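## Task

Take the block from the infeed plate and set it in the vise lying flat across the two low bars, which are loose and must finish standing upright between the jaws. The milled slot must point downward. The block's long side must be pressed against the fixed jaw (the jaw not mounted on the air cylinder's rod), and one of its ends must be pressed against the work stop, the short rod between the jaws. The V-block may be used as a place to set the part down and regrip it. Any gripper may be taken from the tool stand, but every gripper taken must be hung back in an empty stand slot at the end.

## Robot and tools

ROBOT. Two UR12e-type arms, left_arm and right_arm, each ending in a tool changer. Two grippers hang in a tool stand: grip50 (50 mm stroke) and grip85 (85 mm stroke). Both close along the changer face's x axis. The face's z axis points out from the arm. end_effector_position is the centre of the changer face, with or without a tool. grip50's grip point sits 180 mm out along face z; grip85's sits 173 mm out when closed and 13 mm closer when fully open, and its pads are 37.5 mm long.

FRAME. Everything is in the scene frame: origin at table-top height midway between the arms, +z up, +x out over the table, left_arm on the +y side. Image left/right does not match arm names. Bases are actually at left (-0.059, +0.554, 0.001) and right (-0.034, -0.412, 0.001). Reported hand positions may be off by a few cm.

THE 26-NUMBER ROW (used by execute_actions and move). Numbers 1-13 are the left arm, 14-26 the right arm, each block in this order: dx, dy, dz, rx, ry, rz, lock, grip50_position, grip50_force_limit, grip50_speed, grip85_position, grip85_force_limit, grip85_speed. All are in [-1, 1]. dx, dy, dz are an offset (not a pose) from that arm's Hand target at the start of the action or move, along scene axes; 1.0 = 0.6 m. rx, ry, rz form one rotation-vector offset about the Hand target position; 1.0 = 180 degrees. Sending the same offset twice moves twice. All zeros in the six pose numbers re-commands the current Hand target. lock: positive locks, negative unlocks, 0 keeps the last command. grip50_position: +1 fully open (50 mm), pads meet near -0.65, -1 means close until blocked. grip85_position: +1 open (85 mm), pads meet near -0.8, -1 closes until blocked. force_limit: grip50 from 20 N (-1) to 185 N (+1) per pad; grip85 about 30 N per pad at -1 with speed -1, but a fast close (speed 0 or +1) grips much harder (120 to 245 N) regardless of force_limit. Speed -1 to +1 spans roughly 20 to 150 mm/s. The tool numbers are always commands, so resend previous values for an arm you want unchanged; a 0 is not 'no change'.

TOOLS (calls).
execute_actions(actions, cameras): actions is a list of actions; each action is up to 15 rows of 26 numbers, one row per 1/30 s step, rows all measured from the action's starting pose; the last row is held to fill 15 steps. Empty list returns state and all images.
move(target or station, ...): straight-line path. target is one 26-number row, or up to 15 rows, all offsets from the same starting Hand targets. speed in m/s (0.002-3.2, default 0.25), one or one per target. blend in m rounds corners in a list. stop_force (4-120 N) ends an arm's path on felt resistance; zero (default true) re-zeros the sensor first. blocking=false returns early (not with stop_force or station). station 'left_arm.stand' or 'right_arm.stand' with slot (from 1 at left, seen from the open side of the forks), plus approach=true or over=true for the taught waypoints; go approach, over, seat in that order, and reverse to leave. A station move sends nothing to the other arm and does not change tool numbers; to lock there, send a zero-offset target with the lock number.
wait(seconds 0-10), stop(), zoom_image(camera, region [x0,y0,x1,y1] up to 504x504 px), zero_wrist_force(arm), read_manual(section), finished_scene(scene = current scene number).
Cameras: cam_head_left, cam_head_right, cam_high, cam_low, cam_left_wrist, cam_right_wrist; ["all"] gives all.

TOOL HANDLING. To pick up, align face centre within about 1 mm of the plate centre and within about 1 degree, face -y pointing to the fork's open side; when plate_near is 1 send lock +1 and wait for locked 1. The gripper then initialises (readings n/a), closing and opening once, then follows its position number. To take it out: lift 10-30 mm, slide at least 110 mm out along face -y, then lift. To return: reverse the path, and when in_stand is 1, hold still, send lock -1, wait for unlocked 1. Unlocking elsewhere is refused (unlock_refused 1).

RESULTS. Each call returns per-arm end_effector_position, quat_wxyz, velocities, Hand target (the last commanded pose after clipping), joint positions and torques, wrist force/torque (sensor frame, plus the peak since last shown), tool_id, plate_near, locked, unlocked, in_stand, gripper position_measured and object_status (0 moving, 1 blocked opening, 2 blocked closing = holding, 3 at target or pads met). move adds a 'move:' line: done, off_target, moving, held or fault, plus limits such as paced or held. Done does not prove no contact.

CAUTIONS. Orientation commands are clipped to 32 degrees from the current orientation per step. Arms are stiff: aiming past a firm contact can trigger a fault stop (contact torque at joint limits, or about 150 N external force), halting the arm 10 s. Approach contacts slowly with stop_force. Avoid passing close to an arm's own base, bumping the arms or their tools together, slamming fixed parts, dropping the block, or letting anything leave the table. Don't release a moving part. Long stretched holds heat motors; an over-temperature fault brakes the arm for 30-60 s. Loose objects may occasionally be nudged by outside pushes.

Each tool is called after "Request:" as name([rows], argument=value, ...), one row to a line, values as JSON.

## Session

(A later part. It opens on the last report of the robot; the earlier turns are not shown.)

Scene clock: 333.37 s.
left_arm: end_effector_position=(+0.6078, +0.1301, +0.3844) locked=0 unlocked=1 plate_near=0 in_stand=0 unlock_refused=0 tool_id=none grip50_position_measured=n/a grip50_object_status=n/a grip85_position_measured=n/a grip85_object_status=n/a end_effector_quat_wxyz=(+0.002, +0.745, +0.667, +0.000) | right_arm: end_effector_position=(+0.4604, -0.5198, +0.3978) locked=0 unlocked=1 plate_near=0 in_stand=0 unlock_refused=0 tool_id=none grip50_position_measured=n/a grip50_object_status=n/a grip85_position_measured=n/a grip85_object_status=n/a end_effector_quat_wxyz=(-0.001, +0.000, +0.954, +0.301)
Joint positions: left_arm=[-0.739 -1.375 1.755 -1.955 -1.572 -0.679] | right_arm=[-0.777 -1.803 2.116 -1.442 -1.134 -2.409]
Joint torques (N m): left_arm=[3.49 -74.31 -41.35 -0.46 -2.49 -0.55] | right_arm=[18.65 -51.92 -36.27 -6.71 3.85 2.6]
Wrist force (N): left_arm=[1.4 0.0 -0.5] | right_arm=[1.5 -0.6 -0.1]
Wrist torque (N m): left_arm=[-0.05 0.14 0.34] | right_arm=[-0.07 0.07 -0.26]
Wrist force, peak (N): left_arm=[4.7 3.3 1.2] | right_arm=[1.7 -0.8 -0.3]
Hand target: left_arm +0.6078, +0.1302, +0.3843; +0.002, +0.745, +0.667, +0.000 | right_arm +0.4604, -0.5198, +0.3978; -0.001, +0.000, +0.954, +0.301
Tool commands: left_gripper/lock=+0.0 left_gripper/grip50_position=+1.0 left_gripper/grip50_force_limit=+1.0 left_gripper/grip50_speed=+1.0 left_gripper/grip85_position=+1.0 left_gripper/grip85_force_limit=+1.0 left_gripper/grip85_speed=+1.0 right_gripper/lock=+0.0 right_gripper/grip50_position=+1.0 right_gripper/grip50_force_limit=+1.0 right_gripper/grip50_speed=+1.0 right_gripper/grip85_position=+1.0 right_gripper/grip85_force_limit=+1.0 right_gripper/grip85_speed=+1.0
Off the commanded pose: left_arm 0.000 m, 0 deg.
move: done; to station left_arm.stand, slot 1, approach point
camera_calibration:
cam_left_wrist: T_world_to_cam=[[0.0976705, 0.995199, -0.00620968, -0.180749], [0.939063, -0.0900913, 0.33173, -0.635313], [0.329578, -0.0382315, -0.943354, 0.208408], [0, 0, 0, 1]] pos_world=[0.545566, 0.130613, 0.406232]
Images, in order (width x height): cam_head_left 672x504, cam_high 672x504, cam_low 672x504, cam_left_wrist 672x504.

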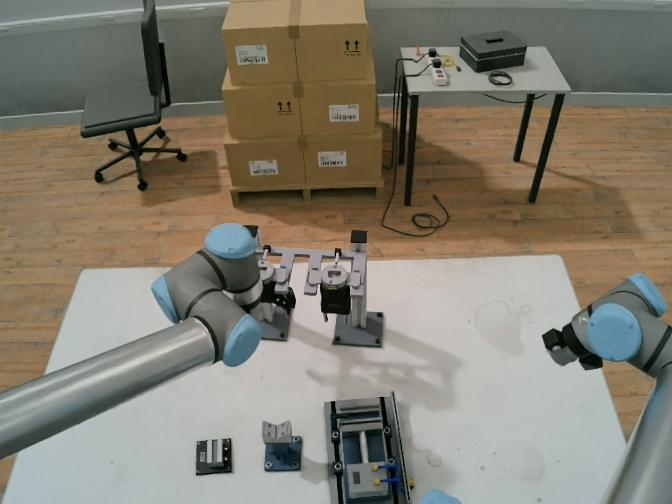

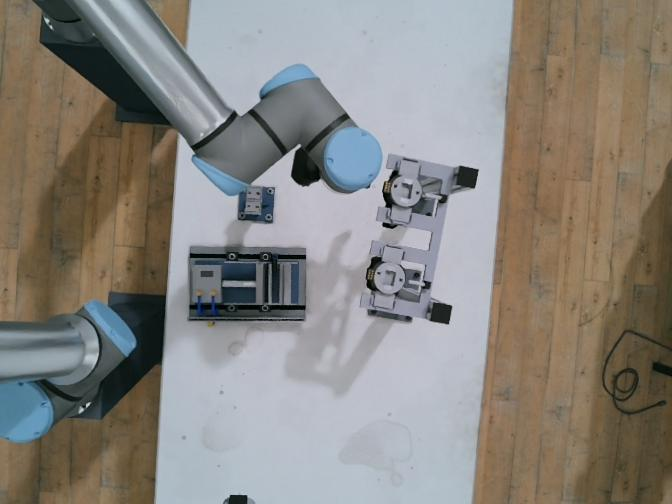

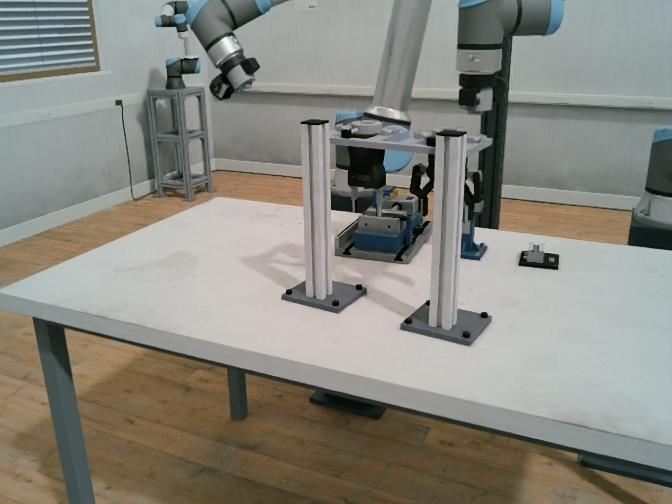

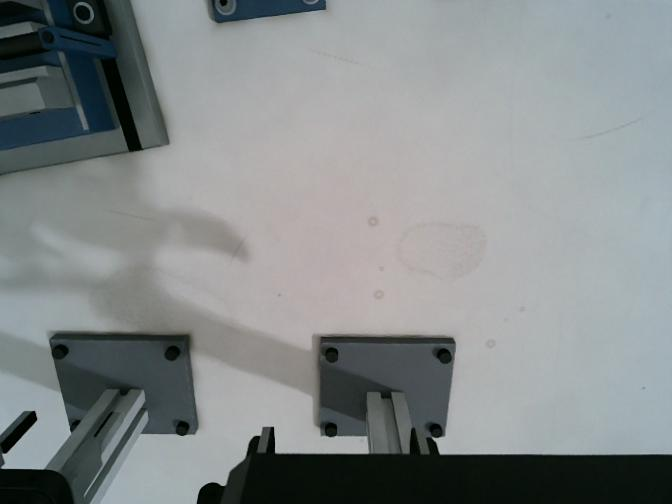

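Request:
move(station="left_arm.stand", slot=1, over=true, speed=0.1, cameras=["cam_left_wrist", "cam_high", "cam_low"])

Scene clock: 338.20 s.
left_arm: end_effector_position=(+0.7470, +0.1150, +0.3847) locked=0 unlocked=1 plate_near=0 in_stand=0 unlock_refused=0 tool_id=none grip50_position_measured=n/a grip50_object_status=n/a grip85_position_measured=n/a grip85_object_status=n/a end_effector_quat_wxyz=(+0.002, +0.745, +0.667, +0.000) end_effector_velocity=(-0.002, +0.001, +0.000) end_effector_angular_velocity=(+0.000, +0.000, +0.000) | right_arm: end_effector_position=(+0.4604, -0.5198, +0.3978) locked=0 unlocked=1 plate_near=0 in_stand=0 unlock_refused=0 tool_id=none grip50_position_measured=n/a grip50_object_status=n/a grip85_position_measured=n/a grip85_object_status=n/a end_effector_quat_wxyz=(-0.001, +0.000, +0.954, +0.301)
Joint positions: left_arm=[-0.64 -1.175 1.487 -1.887 -1.572 -0.58] | right_arm=[-0.777 -1.803 2.116 -1.442 -1.134 -2.409]
Joint velocities: left_arm=[-0.001 -0.004 0.005 -0.001 0 -0.001] | right_arm=[within noise]
Joint torques (N m): left_arm=[-16.15 -105.07 -41.1 -9.29 -0.18 -2.75] | right_arm=[18.78 -52.71 -35.46 -6.65 4.24 2.36]
Wrist force (N): left_arm=[1.2 0.6 0.2] | right_arm=[1.6 -0.3 -0.2]
Wrist torque (N m): left_arm=[0.00 0.10 0.02] | right_arm=[-0.05 0.06 -0.25]
Wrist force, peak (N): left_arm=[1.4 2.7 -0.2] | right_arm=[1.6 -0.7 -0.2]
Hand target: left_arm +0.7470, +0.1149, +0.3848; +0.002, +0.745, +0.667, +0.000 | right_arm +0.4604, -0.5198, +0.3978; -0.001, +0.000, +0.954, +0.301
Tool commands: left_gripper/lock=+0.0 left_gripper/grip50_position=+1.0 left_gripper/grip50_force_limit=+1.0 left_gripper/grip50_speed=+1.0 left_gripper/grip85_position=+1.0 left_gripper/grip85_force_limit=+1.0 left_gripper/grip85_speed=+1.0 right_gripper/lock=+0.0 right_gripper/grip50_position=+1.0 right_gripper/grip50_force_limit=+1.0 right_gripper/grip50_speed=+1.0 right_gripper/grip85_position=+1.0 right_gripper/grip85_force_limit=+1.0 right_gripper/grip85_speed=+1.0
Off the commanded pose: left_arm 0.000 m, 0 deg.
move: done; to station left_arm.stand, slot 1, over the seat
camera_calibration:
cam_left_wrist: T_world_to_cam=[[0.0977832, 0.995192, -0.0056319, -0.179613], [0.939007, -0.090385, 0.331808, -0.767389], [0.329703, -0.0377336, -0.94333, 0.162211], [0, 0, 0, 1]] pos_world=[0.684665, 0.11551, 0.406633]
Images, in order (width x height): cam_high 672x504, cam_low 672x504, cam_left_wrist 672x504.

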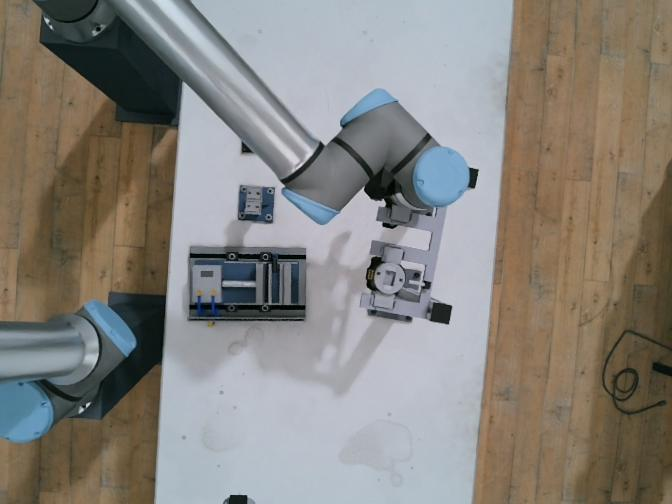

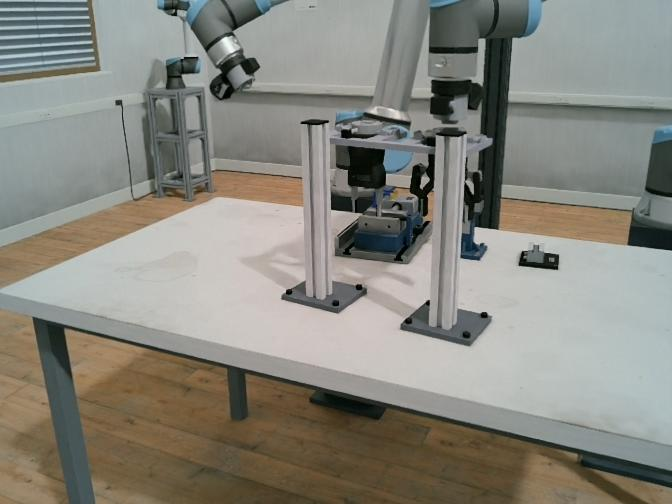

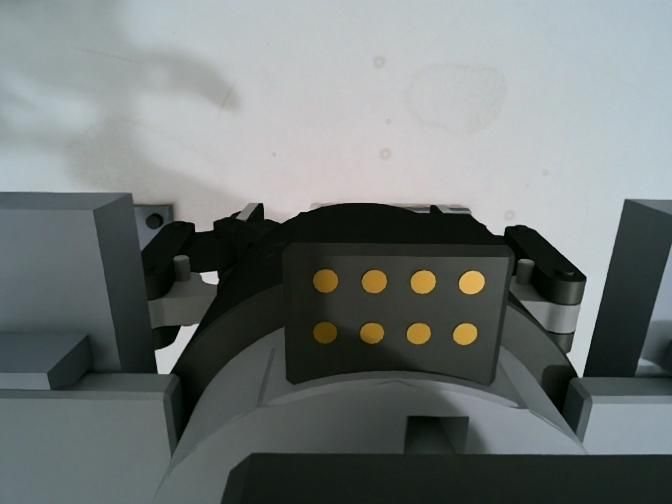

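Request:
move(station="left_arm.stand", slot=1, speed=0.02, stop_force=25, cameras=["cam_left_wrist", "cam_low"])

Scene clock: 344.37 s.
left_arm: end_effector_position=(+0.7471, +0.1149, +0.3628) locked=0 unlocked=1 plate_near=1 in_stand=1 unlock_refused=0 tool_id=none grip50_position_measured=n/a grip50_object_status=n/a grip85_position_measured=n/a grip85_object_status=n/a end_effector_quat_wxyz=(+0.002, +0.745, +0.667, +0.000) | right_arm: end_effector_position=(+0.4604, -0.5198, +0.3978) locked=0 unlocked=1 plate_near=0 in_stand=0 unlock_refused=0 tool_id=none grip50_position_measured=n/a grip50_object_status=n/a grip85_position_measured=n/a grip85_object_status=n/a end_effector_quat_wxyz=(-0.001, +0.000, +0.954, +0.301)
Joint positions: left_arm=[-0.64 -1.163 1.511 -1.923 -1.572 -0.58] | right_arm=[-0.777 -1.803 2.116 -1.442 -1.134 -2.409]
Joint torques (N m): left_arm=[-7.15 -78.37 -42.67 0.56 -2.85 -2.5] | right_arm=[18.61 -51.24 -35.3 -6.74 3.89 2.51]
Wrist force (N): left_arm=[2.9 -4.7 -21.4] | right_arm=[1.4 -0.6 0.1]
Wrist torque (N m): left_arm=[0.47 0.50 0.14] | right_arm=[-0.07 0.08 -0.26]
Wrist force, peak (N): left_arm=[3.9 -6.5 -21.1] | right_arm=[1.7 -0.8 -0.3]
Hand target: left_arm +0.7471, +0.1149, +0.3628; +0.002, +0.745, +0.667, +0.000 | right_arm +0.4604, -0.5198, +0.3978; -0.001, +0.000, +0.954, +0.301
Tool commands: left_gripper/lock=+0.0 left_gripper/grip50_position=+1.0 left_gripper/grip50_force_limit=+1.0 left_gripper/grip50_speed=+1.0 left_gripper/grip85_position=+1.0 left_gripper/grip85_force_limit=+1.0 left_gripper/grip85_speed=+1.0 right_gripper/lock=+0.0 right_gripper/grip50_position=+1.0 right_gripper/grip50_force_limit=+1.0 right_gripper/grip50_speed=+1.0 right_gripper/grip85_position=+1.0 right_gripper/grip85_force_limit=+1.0 right_gripper/grip85_speed=+1.0
Off the commanded pose: left_arm 0.000 m, 0 deg.
move: done; to station left_arm.stand, slot 1
camera_calibration:
cam_left_wrist: T_world_to_cam=[[0.0976967, 0.995198, -0.00594883, -0.179369], [0.938912, -0.0901859, 0.33213, -0.760281], [0.329999, -0.0380335, -0.943215, 0.141205], [0, 0, 0, 1]] pos_world=[0.684764, 0.115312, 0.384631]
Images, in order (width x height): cam_low 672x504, cam_left_wrist 672x504.

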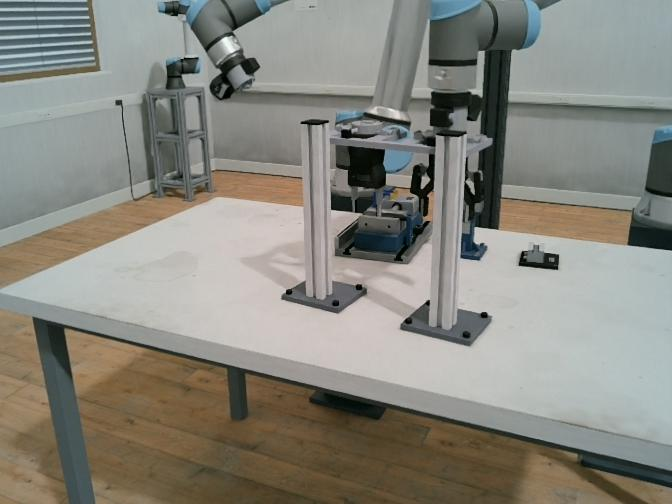

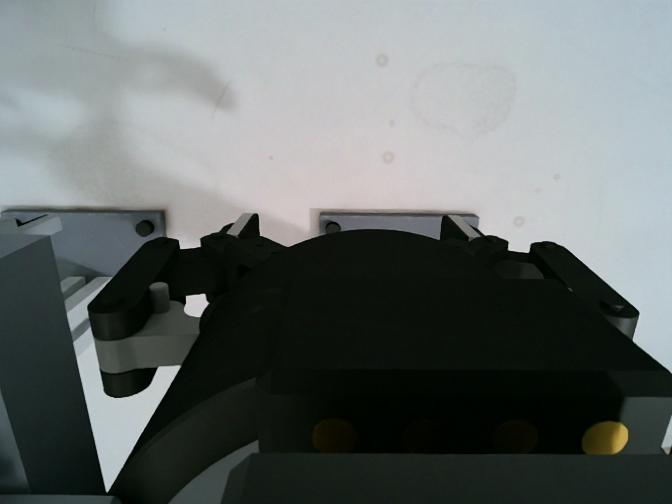

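Request:
execute_actions([
  [[0,0,0,0,0,0,1,1,1,1,1,-1,-0.5,0,0,0,0,0,0,0,1,1,1,1,1,1]],
])

Request:
wait(seconds=4)

Scene clock: 349.47 s.
left_arm: end_effector_position=(+0.7471, +0.1149, +0.3628) locked=0 unlocked=0 plate_near=1 in_stand=1 unlock_refused=0 tool_id=none grip50_position_measured=n/a grip50_object_status=n/a grip85_position_measured=n/a grip85_object_status=n/a end_effector_quat_wxyz=(+0.002, +0.745, +0.667, +0.000) | right_arm: end_effector_position=(+0.4604, -0.5198, +0.3978) locked=0 unlocked=1 plate_near=0 in_stand=0 unlock_refused=0 tool_id=none grip50_position_measured=n/a grip50_object_status=n/a grip85_position_measured=n/a grip85_object_status=n/a end_effector_quat_wxyz=(-0.001, +0.000, +0.954, +0.301)
Joint positions: left_arm=[-0.64 -1.163 1.511 -1.923 -1.572 -0.58] | right_arm=[-0.777 -1.803 2.116 -1.442 -1.134 -2.409]
Joint torques (N m): left_arm=[-0.95 -75.21 -41.48 -0.04 -2.58 0.06] | right_arm=[18.37 -51.63 -36.54 -6.61 4.08 2.35]
Wrist force (N): left_arm=[0.7 0.5 -18.9] | right_arm=[1.5 -0.5 0.2]
Wrist torque (N m): left_arm=[0.52 1.87 0.13] | right_arm=[-0.06 0.07 -0.26]
Wrist force, peak (N): left_arm=[2.7 -4.0 -21.9] | right_arm=[1.6 -0.8 0.0]
Hand target: left_arm +0.7471, +0.1149, +0.3628; +0.002, +0.745, +0.667, +0.000 | right_arm +0.4604, -0.5198, +0.3978; -0.001, +0.000, +0.954, +0.301
Tool commands: left_gripper/lock=+0.0 left_gripper/grip50_position=+1.0 left_gripper/grip50_force_limit=+1.0 left_gripper/grip50_speed=+1.0 left_gripper/grip85_position=+1.0 left_gripper/grip85_force_limit=-1.0 left_gripper/grip85_speed=-0.5 right_gripper/lock=+0.0 right_gripper/grip50_position=+1.0 right_gripper/grip50_force_limit=+1.0 right_gripper/grip50_speed=+1.0 right_gripper/grip85_position=+1.0 right_gripper/grip85_force_limit=+1.0 right_gripper/grip85_speed=+1.0
Off the commanded pose: left_arm 0.000 m, 0 deg | right_arm 0.000 m, 0 deg.

Scene clock: 353.47 s.
left_arm: end_effector_position=(+0.7471, +0.1149, +0.3628) locked=1 unlocked=0 plate_near=1 in_stand=1 unlock_refused=0 tool_id=grip85 grip50_position_measured=n/a grip50_object_status=n/a grip85_position_measured=3 grip85_object_status=3 end_effector_quat_wxyz=(+0.002, +0.745, +0.667, +0.000) | right_arm: end_effector_position=(+0.4604, -0.5198, +0.3978) locked=0 unlocked=1 plate_near=0 in_stand=0 unlock_refused=0 tool_id=none grip50_position_measured=n/a grip50_object_status=n/a grip85_position_measured=n/a grip85_object_status=n/a end_effector_quat_wxyz=(-0.001, +0.000, +0.954, +0.301)
Joint positions: left_arm=[-0.64 -1.163 1.511 -1.923 -1.572 -0.58] | right_arm=[-0.777 -1.803 2.116 -1.442 -1.134 -2.409]
Joint torques (N m): left_arm=[7 -66.47 -31.06 -6.99 -2.31 1.85] | right_arm=[19.03 -51.24 -36.17 -6.45 3.93 2.35]
Wrist force (N): left_arm=[0.3 1.5 -28.8] | right_arm=[1.1 -0.6 -0.3]
Wrist torque (N m): left_arm=[0.47 1.69 0.15] | right_arm=[-0.08 0.10 -0.25]
Wrist force, peak (N): left_arm=[0.3 1.1 -29.6] | right_arm=[1.7 -0.6 -0.2]
Hand target: left_arm +0.7471, +0.1149, +0.3628; +0.002, +0.745, +0.667, +0.000 | right_arm +0.4604, -0.5198, +0.3978; -0.001, +0.000, +0.954, +0.301
Tool commands: left_gripper/lock=+0.0 left_gripper/grip50_position=+1.0 left_gripper/grip50_force_limit=+1.0 left_gripper/grip50_speed=+1.0 left_gripper/grip85_position=+1.0 left_gripper/grip85_force_limit=-1.0 left_gripper/grip85_speed=-0.5 right_gripper/lock=+0.0 right_gripper/grip50_position=+1.0 right_gripper/grip50_force_limit=+1.0 right_gripper/grip50_speed=+1.0 right_gripper/grip85_position=+1.0 right_gripper/grip85_force_limit=+1.0 right_gripper/grip85_speed=+1.0
Off the commanded pose: left_arm 0.000 m, 0 deg | right_arm 0.000 m, 0 deg.
wait: 4.00 s; at rest by 0.17 s

Request:
move(station="left_arm.stand", slot=1, over=true, speed=0.06, cameras=[])

Request:
move(station="left_arm.stand", slot=1, approach=true, speed=0.12, cameras=["cam_left_wrist", "cam_high", "cam_low"])

Scene clock: 358.63 s.
left_arm: end_effector_position=(+0.7470, +0.1150, +0.3850) locked=1 unlocked=0 plate_near=1 in_stand=0 unlock_refused=0 tool_id=grip85 grip50_position_measured=n/a grip50_object_status=n/a grip85_position_measured=3 grip85_object_status=3 end_effector_quat_wxyz=(+0.002, +0.745, +0.667, +0.000) | right_arm: end_effector_position=(+0.4604, -0.5198, +0.3978) locked=0 unlocked=1 plate_near=0 in_stand=0 unlock_refused=0 tool_id=none grip50_position_measured=n/a grip50_object_status=n/a grip85_position_measured=n/a grip85_object_status=n/a end_effector_quat_wxyz=(-0.001, +0.000, +0.954, +0.301)
Joint positions: left_arm=[-0.64 -1.175 1.487 -1.887 -1.572 -0.58] | right_arm=[-0.777 -1.803 2.116 -1.442 -1.134 -2.409]
Joint torques (N m): left_arm=[3.51 -91.8 -51.36 -10.18 -1.93 1.48] | right_arm=[18.81 -51.78 -36.3 -6.46 4.26 2.35]
Wrist force (N): left_arm=[1.3 0.5 0.1] | right_arm=[1.4 -0.5 -0.2]
Wrist torque (N m): left_arm=[0.00 0.09 0.10] | right_arm=[-0.07 0.07 -0.25]
Wrist force, peak (N): left_arm=[0.4 1.6 -29.1] | right_arm=[1.8 -0.5 -0.3]
Hand target: left_arm +0.7470, +0.1149, +0.3848; +0.002, +0.745, +0.667, +0.000 | right_arm +0.4604, -0.5198, +0.3978; -0.001, +0.000, +0.954, +0.301
Tool commands: left_gripper/lock=+0.0 left_gripper/grip50_position=+1.0 left_gripper/grip50_force_limit=+1.0 left_gripper/grip50_speed=+1.0 left_gripper/grip85_position=+1.0 left_gripper/grip85_force_limit=-1.0 left_gripper/grip85_speed=-0.5 right_gripper/lock=+0.0 right_gripper/grip50_position=+1.0 right_gripper/grip50_force_limit=+1.0 right_gripper/grip50_speed=+1.0 right_gripper/grip85_position=+1.0 right_gripper/grip85_force_limit=+1.0 right_gripper/grip85_speed=+1.0
Off the commanded pose: left_arm 0.000 m, 0 deg.
move: done; to station left_arm.stand, slot 1, over the seat
No camera images: "cameras" was empty.

Scene clock: 360.13 s.
left_arm: end_effector_position=(+0.6078, +0.1301, +0.3844) locked=1 unlocked=0 plate_near=1 in_stand=0 unlock_refused=0 tool_id=grip85 grip50_position_measured=n/a grip50_object_status=n/a grip85_position_measured=3 grip85_object_status=3 end_effector_quat_wxyz=(+0.002, +0.745, +0.667, +0.000) end_effector_velocity=(+0.003, +0.000, +0.001) end_effector_angular_velocity=(+0.000, -0.001, -0.002) | right_arm: end_effector_position=(+0.4604, -0.5198, +0.3978) locked=0 unlocked=1 plate_near=0 in_stand=0 unlock_refused=0 tool_id=none grip50_position_measured=n/a grip50_object_status=n/a grip85_position_measured=n/a grip85_object_status=n/a end_effector_quat_wxyz=(-0.001, +0.000, +0.954, +0.301)
Joint positions: left_arm=[-0.739 -1.375 1.755 -1.955 -1.572 -0.679] | right_arm=[-0.777 -1.803 2.116 -1.442 -1.134 -2.409]
Joint velocities: left_arm=[0.002 0.003 -0.005 0.001 0 0.004] | right_arm=[within noise]
Joint torques (N m): left_arm=[7.39 -65.88 -63.06 -4.52 -1.97 1.41] | right_arm=[18.03 -50.99 -35.98 -6.69 4.04 2.38]
Wrist force (N): left_arm=[1.5 0.5 -0.6] | right_arm=[1.2 -0.5 0.0]
Wrist torque (N m): left_arm=[-0.03 0.13 0.21] | right_arm=[-0.07 0.09 -0.25]
Wrist force, peak (N): left_arm=[1.5 5.1 0.9] | right_arm=[1.7 -0.6 -0.1]
Hand target: left_arm +0.6078, +0.1302, +0.3843; +0.002, +0.745, +0.667, +0.000 | right_arm +0.4604, -0.5198, +0.3978; -0.001, +0.000, +0.954, +0.301
Tool commands: left_gripper/lock=+0.0 left_gripper/grip50_position=+1.0 left_gripper/grip50_force_limit=+1.0 left_gripper/grip50_speed=+1.0 left_gripper/grip85_position=+1.0 left_gripper/grip85_force_limit=-1.0 left_gripper/grip85_speed=-0.5 right_gripper/lock=+0.0 right_gripper/grip50_position=+1.0 right_gripper/grip50_force_limit=+1.0 right_gripper/grip50_speed=+1.0 right_gripper/grip85_position=+1.0 right_gripper/grip85_force_limit=+1.0 right_gripper/grip85_speed=+1.0
Off the commanded pose: left_arm 0.000 m, 0 deg.
move: done; to station left_arm.stand, slot 1, approach point
camera_calibration:
cam_left_wrist: T_world_to_cam=[[0.0976076, 0.995205, -0.00632756, -0.180658], [0.939027, -0.0899879, 0.331858, -0.635264], [0.329697, -0.0383336, -0.943308, 0.20837], [0, 0, 0, 1]] pos_world=[0.545465, 0.130613, 0.406231]
Images, in order (width x height): cam_high 672x504, cam_low 672x504, cam_left_wrist 672x504.

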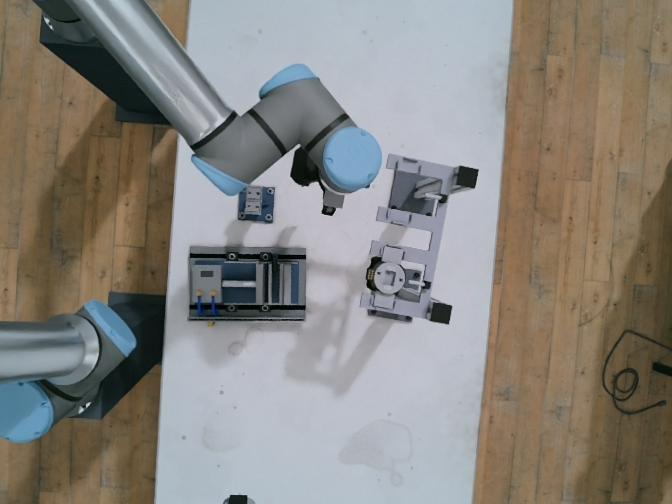

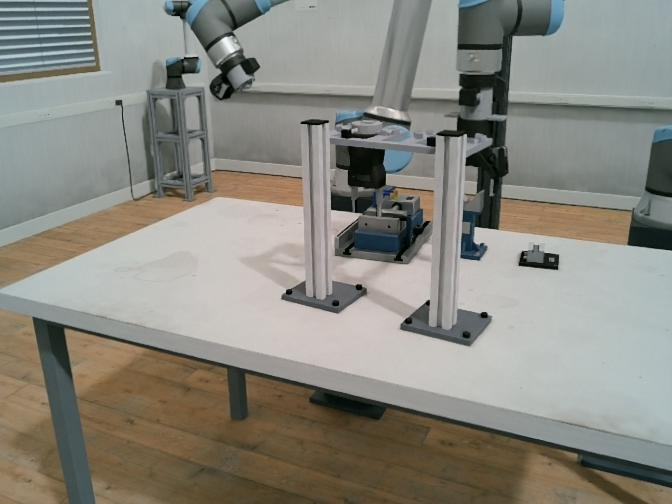

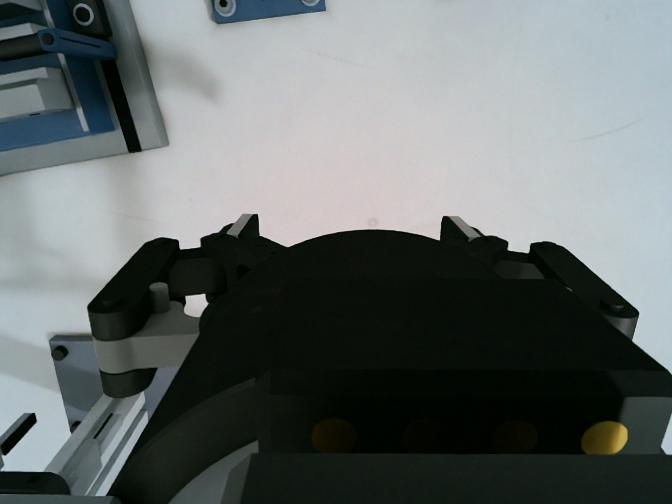

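Request:
move(target=[-0.304, 0.2038, -0.1407, 0, 0.0015, 0.5685, 1, 1, 1, 1, 0.65, -1, -0.5, 0, 0, 0, 0, 0, 0, 0, 1, 1, 1, 1, 1, 1], speed=0.25, cameras=["cam_left_wrist", "cam_high", "cam_head_left"])

Scene clock: 374.50 s.
left_arm: end_effector_position=(+0.4254, +0.2524, +0.2999) locked=1 unlocked=0 plate_near=1 in_stand=0 unlock_refused=0 tool_id=grip85 grip50_position_measured=n/a grip50_object_status=n/a grip85_position_measured=48 grip85_object_status=3 end_effector_quat_wxyz=(+0.000, -0.053, +0.999, +0.000) | right_arm: end_effector_position=(+0.4604, -0.5198, +0.3978) locked=0 unlocked=1 plate_near=0 in_stand=0 unlock_refused=0 tool_id=none grip50_position_measured=n/a grip50_object_status=n/a grip85_position_measured=n/a grip85_object_status=n/a end_effector_quat_wxyz=(-0.001, +0.000, +0.954, +0.301)
Joint positions: left_arm=[-0.818 -1.67 2.232 -2.134 -1.571 -2.543] | right_arm=[-0.777 -1.803 2.116 -1.442 -1.134 -2.409]
Joint torques (N m): left_arm=[7.1 -33.52 -56.65 -4.14 3.49 -2.25] | right_arm=[18.85 -51.08 -36.43 -6.36 4.12 2.47]
Wrist force (N): left_arm=[1.3 0.5 -0.4] | right_arm=[1.2 -0.5 0.0]
Wrist torque (N m): left_arm=[0.05 0.07 0.02] | right_arm=[-0.07 0.08 -0.25]
Wrist force, peak (N): left_arm=[2.6 1.6 0.3] | right_arm=[1.8 -0.6 -0.4]
Hand target: left_arm +0.4254, +0.2525, +0.2999; +0.000, -0.053, +0.999, +0.000 | right_arm +0.4604, -0.5198, +0.3978; -0.001, +0.000, +0.954, +0.301
Tool commands: left_gripper/lock=+0.0 left_gripper/grip50_position=+1.0 left_gripper/grip50_force_limit=+1.0 left_gripper/grip50_speed=+1.0 left_gripper/grip85_position=+0.65 left_gripper/grip85_force_limit=-1.0 left_gripper/grip85_speed=-0.5 right_gripper/lock=+0.0 right_gripper/grip50_position=+1.0 right_gripper/grip50_force_limit=+1.0 right_gripper/grip50_speed=+1.0 right_gripper/grip85_position=+1.0 right_gripper/grip85_force_limit=+1.0 right_gripper/grip85_speed=+1.0
Off the commanded pose: left_arm 0.000 m, 0 deg | right_arm 0.000 m, 0 deg.
move: done
camera_calibration:
cam_left_wrist: T_world_to_cam=[[-0.993155, -0.116761, -0.00321204, 0.458642], [-0.111323, 0.937857, 0.328683, -0.236667], [-0.0353649, 0.32679, -0.944435, 0.257065], [0, 0, 0, 1]] pos_world=[0.438247, 0.191505, 0.322043]
Images, in order (width x height): cam_head_left 672x504, cam_high 672x504, cam_left_wrist 672x504.

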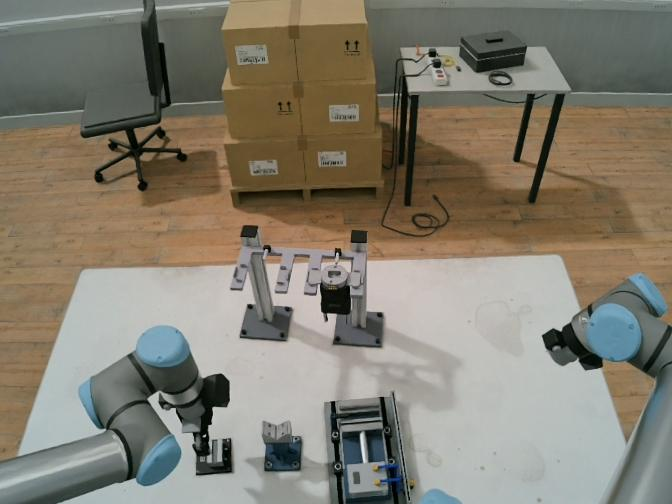

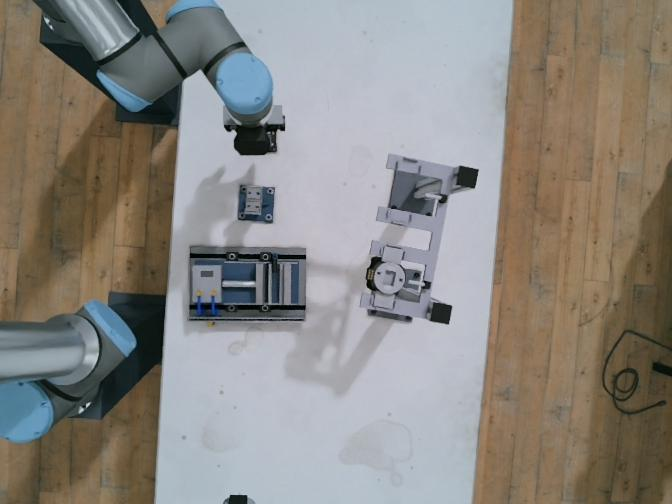

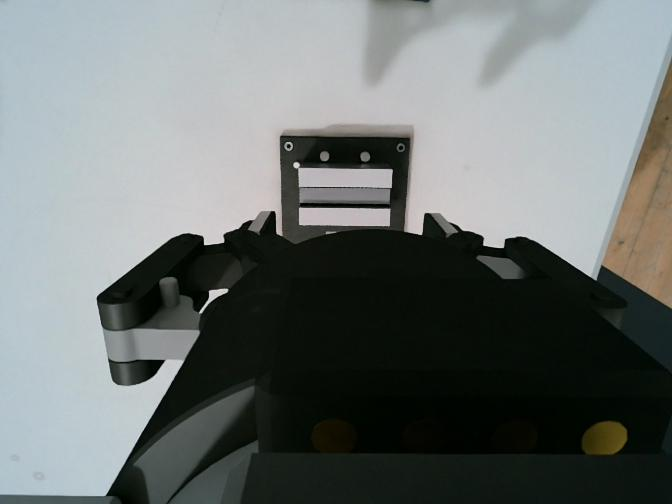

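Request:
zoom_image(camera="cam_left_wrist", region=[230, 120, 450, 270])

Scaled by 2.291 from the camera's 672x504 image, which has a finer 960x720 frame.

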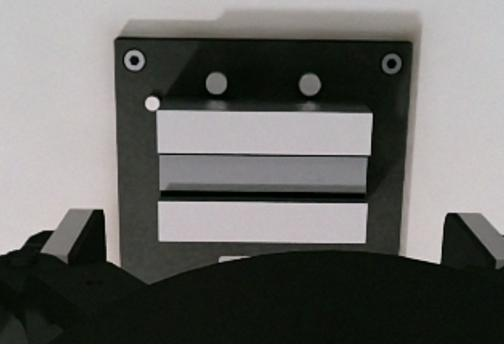

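Request:
move(target=[0, 0, -0.1432, 0, 0, 0, 1, 1, 1, 1, 0.65, -1, -0.5, 0, 0, 0, 0, 0, 0, 0, 1, 1, 1, 1, 1, 1], speed=0.05, stop_force=15, cameras=["cam_left_wrist", "cam_head_right"])

Request:
zoom_image(camera="cam_left_wrist", region=[230, 110, 460, 270])

Request:
zoom_image(camera="cam_head_right", region=[160, 400, 280, 490])

Scene clock: 397.97 s.
left_arm: end_effector_position=(+0.4254, +0.2525, +0.2140) locked=1 unlocked=0 plate_near=1 in_stand=0 unlock_refused=0 tool_id=grip85 grip50_position_measured=n/a grip50_object_status=n/a grip85_position_measured=48 grip85_object_status=3 end_effector_quat_wxyz=(+0.000, -0.053, +0.999, +0.000) | right_arm: end_effector_position=(+0.4604, -0.5198, +0.3978) locked=0 unlocked=1 plate_near=0 in_stand=0 unlock_refused=0 tool_id=none grip50_position_measured=n/a grip50_object_status=n/a grip85_position_measured=n/a grip85_object_status=n/a end_effector_quat_wxyz=(-0.001, +0.000, +0.954, +0.301)
Joint positions: left_arm=[-0.818 -1.557 2.316 -2.331 -1.571 -2.543] | right_arm=[-0.777 -1.803 2.116 -1.442 -1.134 -2.409]
Joint torques (N m): left_arm=[1.38 -62.53 -52.82 -2.47 2.57 -1.88] | right_arm=[16.86 -52.1 -36.28 -6.37 4.05 2.16]
Wrist force (N): left_arm=[1.2 0.4 -1.0] | right_arm=[1.0 -0.4 -0.2]
Wrist torque (N m): left_arm=[-0.01 0.11 0.00] | right_arm=[-0.06 0.10 -0.25]
Wrist force, peak (N): left_arm=[1.0 0.1 -3.1] | right_arm=[1.8 -0.5 -0.3]
Hand target: left_arm +0.4254, +0.2525, +0.2140; +0.000, -0.053, +0.999, +0.000 | right_arm +0.4604, -0.5198, +0.3978; -0.001, +0.000, +0.954, +0.301
Tool commands: left_gripper/lock=+0.0 left_gripper/grip50_position=+1.0 left_gripper/grip50_force_limit=+1.0 left_gripper/grip50_speed=+1.0 left_gripper/grip85_position=+0.65 left_gripper/grip85_force_limit=-1.0 left_gripper/grip85_speed=-0.5 right_gripper/lock=+0.0 right_gripper/grip50_position=+1.0 right_gripper/grip50_force_limit=+1.0 right_gripper/grip50_speed=+1.0 right_gripper/grip85_position=+1.0 right_gripper/grip85_force_limit=+1.0 right_gripper/grip85_speed=+1.0
Off the commanded pose: left_arm 0.000 m, 0 deg | right_arm 0.000 m, 0 deg.
move: done
camera_calibration:
cam_left_wrist: T_world_to_cam=[[-0.993114, -0.117108, -0.00314884, 0.458511], [-0.111621, 0.937741, 0.328912, -0.208383], [-0.0355654, 0.326999, -0.944355, 0.175844], [0, 0, 0, 1]] pos_world=[0.438348, 0.191604, 0.236042]
Images, in order (width x height): cam_head_right 672x504, cam_left_wrist 672x504.

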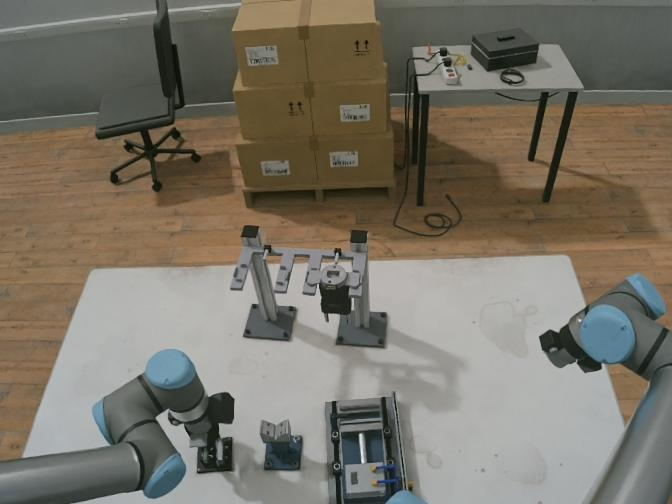

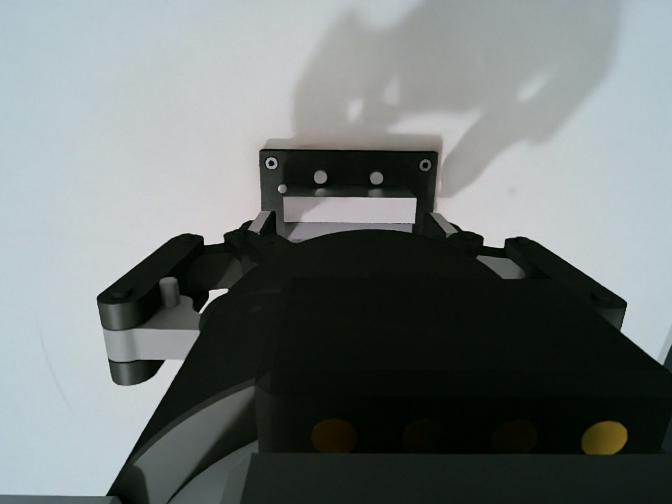

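Scaled by 2.191 from the camera's 672x504 image, which has a finer 960x720 frame.

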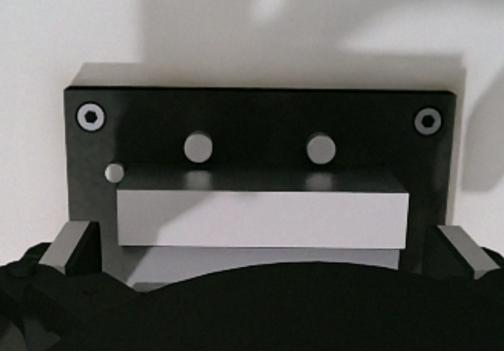

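Scaled by 4.200 from the camera's 672x504 image, which has a finer 960x720 frame.

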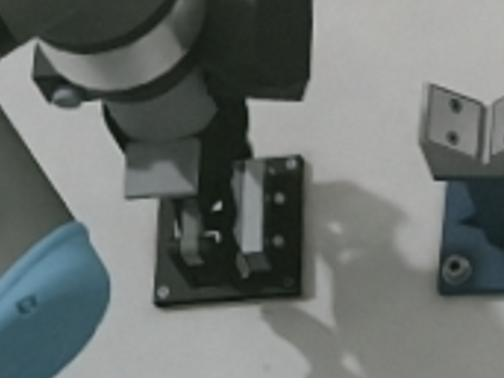

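Request:
move(target=[0.003, 0.0003, 0, 0, 0, 0, 1, 1, 1, 1, 0.65, 0, -1, 0, 0, 0, 0, 0, 0, 0, 1, 1, 1, 1, 1, 1], speed=0.05, cameras=[])

Request:
execute_actions([
  [[0,0,0,0,0,0,1,1,1,1,-1,0,-1,0,0,0,0,0,0,0,1,1,1,1,1,1]],
  [[0,0,0,0,0,0,1,1,1,1,-1,0,-1,0,0,0,0,0,0,0,1,1,1,1,1,1]],
  [[0,0,0,0,0,0,1,1,1,1,-1,0,-1,0,0,0,0,0,0,0,1,1,1,1,1,1]],
], cameras=["cam_left_wrist"])

Scene clock: 416.00 s.
left_arm: end_effector_position=(+0.4273, +0.2526, +0.2140) locked=1 unlocked=0 plate_near=1 in_stand=0 unlock_refused=0 tool_id=grip85 grip50_position_measured=n/a grip50_object_status=n/a grip85_position_measured=48 grip85_object_status=3 end_effector_quat_wxyz=(+0.000, -0.053, +0.999, +0.000) | right_arm: end_effector_position=(+0.4604, -0.5198, +0.3978) locked=0 unlocked=1 plate_near=0 in_stand=0 unlock_refused=0 tool_id=none grip50_position_measured=n/a grip50_object_status=n/a grip85_position_measured=n/a grip85_object_status=n/a end_effector_quat_wxyz=(-0.001, +0.000, +0.954, +0.301)
Joint positions: left_arm=[-0.815 -1.554 2.313 -2.33 -1.571 -2.541] | right_arm=[-0.777 -1.803 2.116 -1.442 -1.134 -2.409]
Joint torques (N m): left_arm=[3.97 -41.75 -48.66 -2.79 1.93 1.47] | right_arm=[17.61 -49.87 -36.53 -6.24 4.13 2.31]
Wrist force (N): left_arm=[0.8 0.1 -0.6] | right_arm=[1.4 -0.5 -0.4]
Wrist torque (N m): left_arm=[-0.03 0.14 0.00] | right_arm=[-0.06 0.08 -0.26]
Wrist force, peak (N): left_arm=[1.5 0.5 -1.2] | right_arm=[1.7 -0.7 -0.2]
Hand target: left_arm +0.4272, +0.2526, +0.2140; +0.000, -0.053, +0.999, +0.000 | right_arm +0.4604, -0.5198, +0.3978; -0.001, +0.000, +0.954, +0.301
Tool commands: left_gripper/lock=+0.0 left_gripper/grip50_position=+1.0 left_gripper/grip50_force_limit=+1.0 left_gripper/grip50_speed=+1.0 left_gripper/grip85_position=+0.65 left_gripper/grip85_force_limit=+0.0 left_gripper/grip85_speed=-1.0 right_gripper/lock=+0.0 right_gripper/grip50_position=+1.0 right_gripper/grip50_force_limit=+1.0 right_gripper/grip50_speed=+1.0 right_gripper/grip85_position=+1.0 right_gripper/grip85_force_limit=+1.0 right_gripper/grip85_speed=+1.0
Off the commanded pose: left_arm 0.000 m, 0 deg | right_arm 0.000 m, 0 deg.
move: done
No camera images: "cameras" was empty.

Scene clock: 417.73 s.
left_arm: end_effector_position=(+0.4272, +0.2526, +0.2140) locked=1 unlocked=0 plate_near=1 in_stand=0 unlock_refused=0 tool_id=grip85 grip50_position_measured=n/a grip50_object_status=n/a grip85_position_measured=81 grip85_object_status=2 end_effector_quat_wxyz=(+0.000, -0.053, +0.999, +0.000) | right_arm: end_effector_position=(+0.4604, -0.5198, +0.3978) locked=0 unlocked=1 plate_near=0 in_stand=0 unlock_refused=0 tool_id=none grip50_position_measured=n/a grip50_object_status=n/a grip85_position_measured=n/a grip85_object_status=n/a end_effector_quat_wxyz=(-0.001, +0.000, +0.954, +0.301)
Joint positions: left_arm=[-0.815 -1.554 2.313 -2.33 -1.571 -2.541] | right_arm=[-0.777 -1.803 2.116 -1.442 -1.134 -2.409]
Joint torques (N m): left_arm=[-6.21 -24.38 -31.01 -9.54 0.12 -2.46] | right_arm=[16.27 -50.73 -36.32 -6.15 4.31 2.4]
Wrist force (N): left_arm=[15.2 16.8 -47.8] | right_arm=[1.5 -1.0 -0.1]
Wrist torque (N m): left_arm=[-2.85 2.90 0.00] | right_arm=[-0.10 0.06 -0.25]
Wrist force, peak (N): left_arm=[15.4 17.2 -48.4] | right_arm=[1.7 -0.5 -0.2]
Hand target: left_arm +0.4272, +0.2526, +0.2140; +0.000, -0.053, +0.999, +0.000 | right_arm +0.4604, -0.5198, +0.3978; -0.001, +0.000, +0.954, +0.301
Tool commands: left_gripper/lock=+0.0 left_gripper/grip50_position=+1.0 left_gripper/grip50_force_limit=+1.0 left_gripper/grip50_speed=+1.0 left_gripper/grip85_position=-1.0 left_gripper/grip85_force_limit=+0.0 left_gripper/grip85_speed=-1.0 right_gripper/lock=+0.0 right_gripper/grip50_position=+1.0 right_gripper/grip50_force_limit=+1.0 right_gripper/grip50_speed=+1.0 right_gripper/grip85_position=+1.0 right_gripper/grip85_force_limit=+1.0 right_gripper/grip85_speed=+1.0
Off the commanded pose: left_arm 0.000 m, 0 deg | right_arm 0.000 m, 0 deg.
camera_calibration:
cam_left_wrist: T_world_to_cam=[[-0.993114, -0.117108, -0.00314884, 0.460311], [-0.111621, 0.937741, 0.328912, -0.208275], [-0.0355654, 0.326999, -0.944355, 0.175875], [0, 0, 0, 1]] pos_world=[0.440148, 0.191704, 0.236042]
Images, in order (width x height): cam_left_wrist 672x504.

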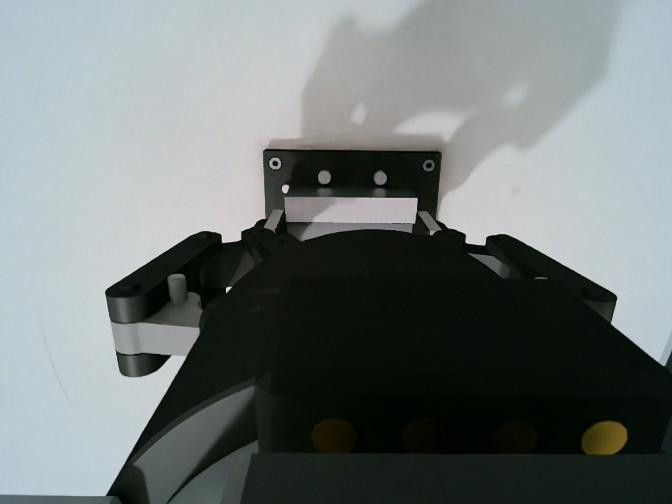

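Request:
move(target=[0, 0, 0.01, 0, 0, 0, 1, 1, 1, 1, -1, 0, -1, 0, 0, 0, 0, 0, 0, 0, 1, 1, 1, 1, 1, 1], speed=0.02, cameras=["cam_left_wrist"])

Scene clock: 421.87 s.
left_arm: end_effector_position=(+0.4272, +0.2526, +0.2201) locked=1 unlocked=0 plate_near=1 in_stand=0 unlock_refused=0 tool_id=grip85 grip50_position_measured=n/a grip50_object_status=n/a grip85_position_measured=81 grip85_object_status=2 end_effector_quat_wxyz=(+0.000, -0.053, +0.999, +0.000) | right_arm: end_effector_position=(+0.4604, -0.5198, +0.3978) locked=0 unlocked=1 plate_near=0 in_stand=0 unlock_refused=0 tool_id=none grip50_position_measured=n/a grip50_object_status=n/a grip85_position_measured=n/a grip85_object_status=n/a end_effector_quat_wxyz=(-0.001, +0.000, +0.954, +0.301)
Joint positions: left_arm=[-0.815 -1.564 2.308 -2.316 -1.571 -2.541] | right_arm=[-0.777 -1.803 2.116 -1.442 -1.134 -2.409]
Joint torques (N m): left_arm=[-4.81 -48.08 -48.68 -6.56 -1.39 -2.42] | right_arm=[17.01 -51.06 -36.5 -6.1 4.13 2.54]
Wrist force (N): left_arm=[1.4 0.3 1.1] | right_arm=[1.5 -0.6 0.1]
Wrist torque (N m): left_arm=[-0.01 0.09 -0.01] | right_arm=[-0.07 0.07 -0.26]
Wrist force, peak (N): left_arm=[15.7 17.3 -48.3] | right_arm=[1.7 -0.7 -0.1]
Hand target: left_arm +0.4272, +0.2526, +0.2200; +0.000, -0.053, +0.999, +0.000 | right_arm +0.4604, -0.5198, +0.3978; -0.001, +0.000, +0.954, +0.301
Tool commands: left_gripper/lock=+0.0 left_gripper/grip50_position=+1.0 left_gripper/grip50_force_limit=+1.0 left_gripper/grip50_speed=+1.0 left_gripper/grip85_position=-1.0 left_gripper/grip85_force_limit=+0.0 left_gripper/grip85_speed=-1.0 right_gripper/lock=+0.0 right_gripper/grip50_position=+1.0 right_gripper/grip50_force_limit=+1.0 right_gripper/grip50_speed=+1.0 right_gripper/grip85_position=+1.0 right_gripper/grip85_force_limit=+1.0 right_gripper/grip85_speed=+1.0
Off the commanded pose: left_arm 0.000 m, 0 deg | right_arm 0.000 m, 0 deg.
move: done
camera_calibration:
cam_left_wrist: T_world_to_cam=[[-0.993111, -0.117136, -0.00306616, 0.460314], [-0.111617, 0.937706, 0.329011, -0.210268], [-0.035664, 0.327087, -0.944321, 0.181559], [0, 0, 0, 1]] pos_world=[0.440149, 0.191703, 0.242042]
Images, in order (width x height): cam_left_wrist 672x504.

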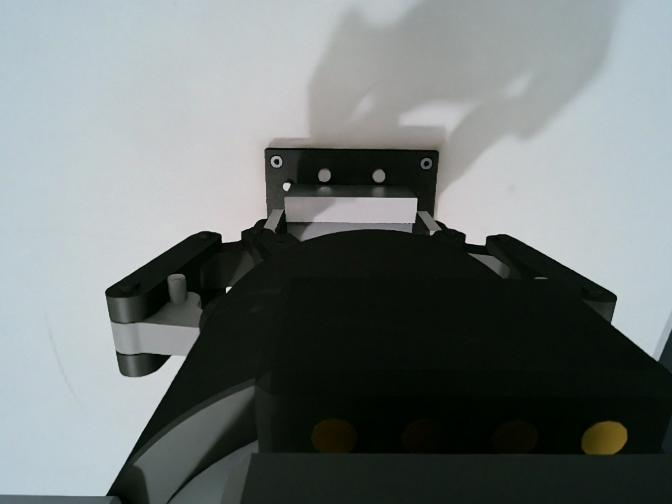

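Request:
zoom_image(camera="cam_left_wrist", region=[255, 140, 445, 250])

Scaled by 2.653 from the camera's 672x504 image, which has a finer 960x720 frame.

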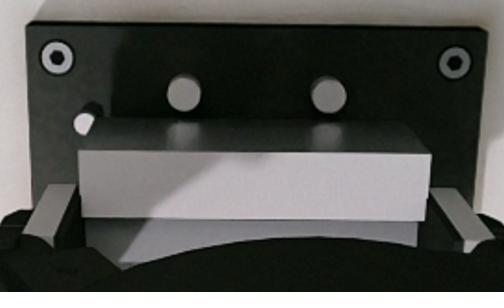

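Request:
move([
  [0, 0, 0.15, 0, 0, 0, 1, 1, 1, 1, -1, 0, -1, 0, 0, 0, 0, 0, 0, 0, 1, 1, 1, 1, 1, 1],
  [0.0073, -0.4945, 0.3, 0.2497, 0.0148, -0.0284, 1, 1, 1, 1, -1, 0, -1, 0, 0, 0, 0, 0, 0, 0, 1, 1, 1, 1, 1, 1],
], speed=0.2, blend=[0.03, 0], cameras=["cam_high", "cam_head_left", "cam_right_wrist", "cam_left_wrist"])

Scene clock: 476.27 s.
left_arm: end_effector_position=(+0.4316, -0.0440, +0.3999) locked=1 unlocked=0 plate_near=1 in_stand=0 unlock_refused=0 tool_id=grip85 grip50_position_measured=n/a grip50_object_status=n/a grip85_position_measured=81 grip85_object_status=2 end_effector_quat_wxyz=(-0.002, -0.005, +0.924, +0.383) | right_arm: end_effector_position=(+0.4604, -0.5198, +0.3978) locked=0 unlocked=1 plate_near=0 in_stand=0 unlock_refused=0 tool_id=none grip50_position_measured=n/a grip50_object_status=n/a grip85_position_measured=n/a grip85_object_status=n/a end_effector_quat_wxyz=(-0.001, +0.000, +0.954, +0.301)
Joint positions: left_arm=[-1.128 -1.202 1.449 -1.07 -1.304 -2.864] | right_arm=[-0.777 -1.803 2.116 -1.442 -1.134 -2.409]
Joint torques (N m): left_arm=[4.31 -89.49 -59.34 0.09 -2.53 2.08] | right_arm=[17.06 -49.75 -36.42 -6.38 3.97 2.24]
Wrist force (N): left_arm=[1.7 -3.2 0.0] | right_arm=[1.4 -0.4 -0.4]
Wrist torque (N m): left_arm=[0.37 0.15 0.17] | right_arm=[-0.07 0.08 -0.26]
Wrist force, peak (N): left_arm=[3.0 -6.7 -5.3] | right_arm=[1.6 -0.8 -0.1]
Hand target: left_arm +0.4316, -0.0441, +0.4000; -0.002, -0.005, +0.924, +0.383 | right_arm +0.4604, -0.5198, +0.3978; -0.001, +0.000, +0.954, +0.301
Tool commands: left_gripper/lock=+0.0 left_gripper/grip50_position=+1.0 left_gripper/grip50_force_limit=+1.0 left_gripper/grip50_speed=+1.0 left_gripper/grip85_position=-1.0 left_gripper/grip85_force_limit=+0.0 left_gripper/grip85_speed=-1.0 right_gripper/lock=+0.0 right_gripper/grip50_position=+1.0 right_gripper/grip50_force_limit=+1.0 right_gripper/grip50_speed=+1.0 right_gripper/grip85_position=+1.0 right_gripper/grip85_force_limit=+1.0 right_gripper/grip85_speed=+1.0
Off the commanded pose: left_arm 0.000 m, 0 deg | right_arm 0.000 m, 0 deg.
move: done
camera_calibration:
cam_left_wrist: T_world_to_cam=[[-0.99979, -0.0177786, -0.0101798, 0.440536], [-0.0169, 0.434855, 0.900342, -0.282373], [-0.0115801, 0.900325, -0.435064, 0.259826], [0, 0, 0, 1]] pos_world=[0.438681, -0.103305, 0.371758]
cam_right_wrist: T_world_to_cam=[[-0.999839, -0.0130927, -0.0122366, 0.465734], [-0.0175176, 0.570037, 0.821432, 0.0293653], [-0.00377944, 0.821515, -0.570175, 0.691235], [0, 0, 0, 1]] pos_world=[0.468786, -0.578501, 0.375702]
Images, in order (width x height): cam_head_left 672x504, cam_high 672x504, cam_left_wrist 672x504, cam_right_wrist 672x504.

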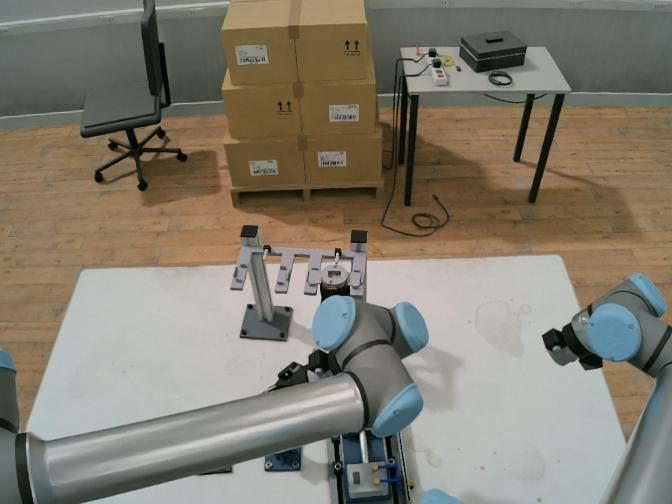

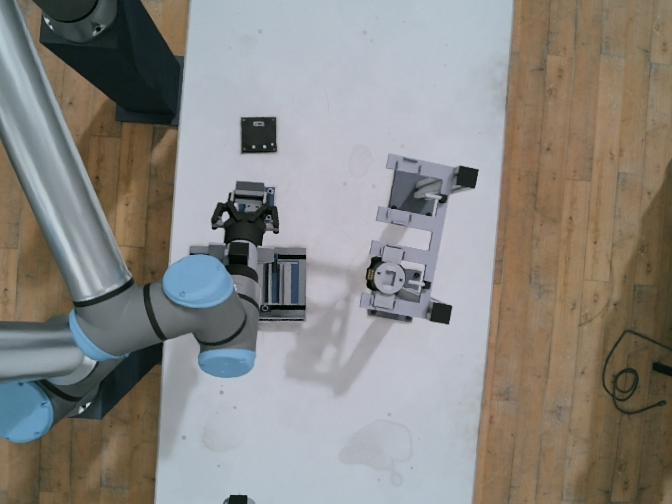

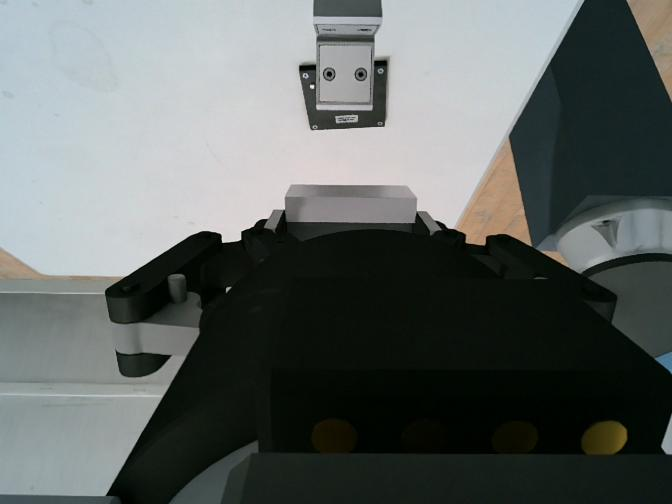

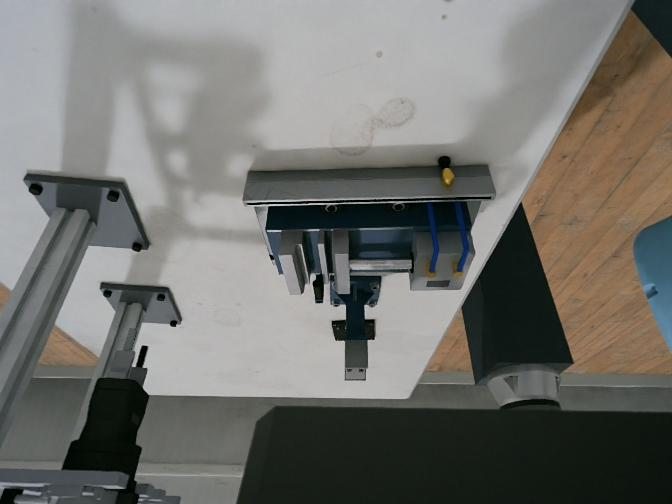

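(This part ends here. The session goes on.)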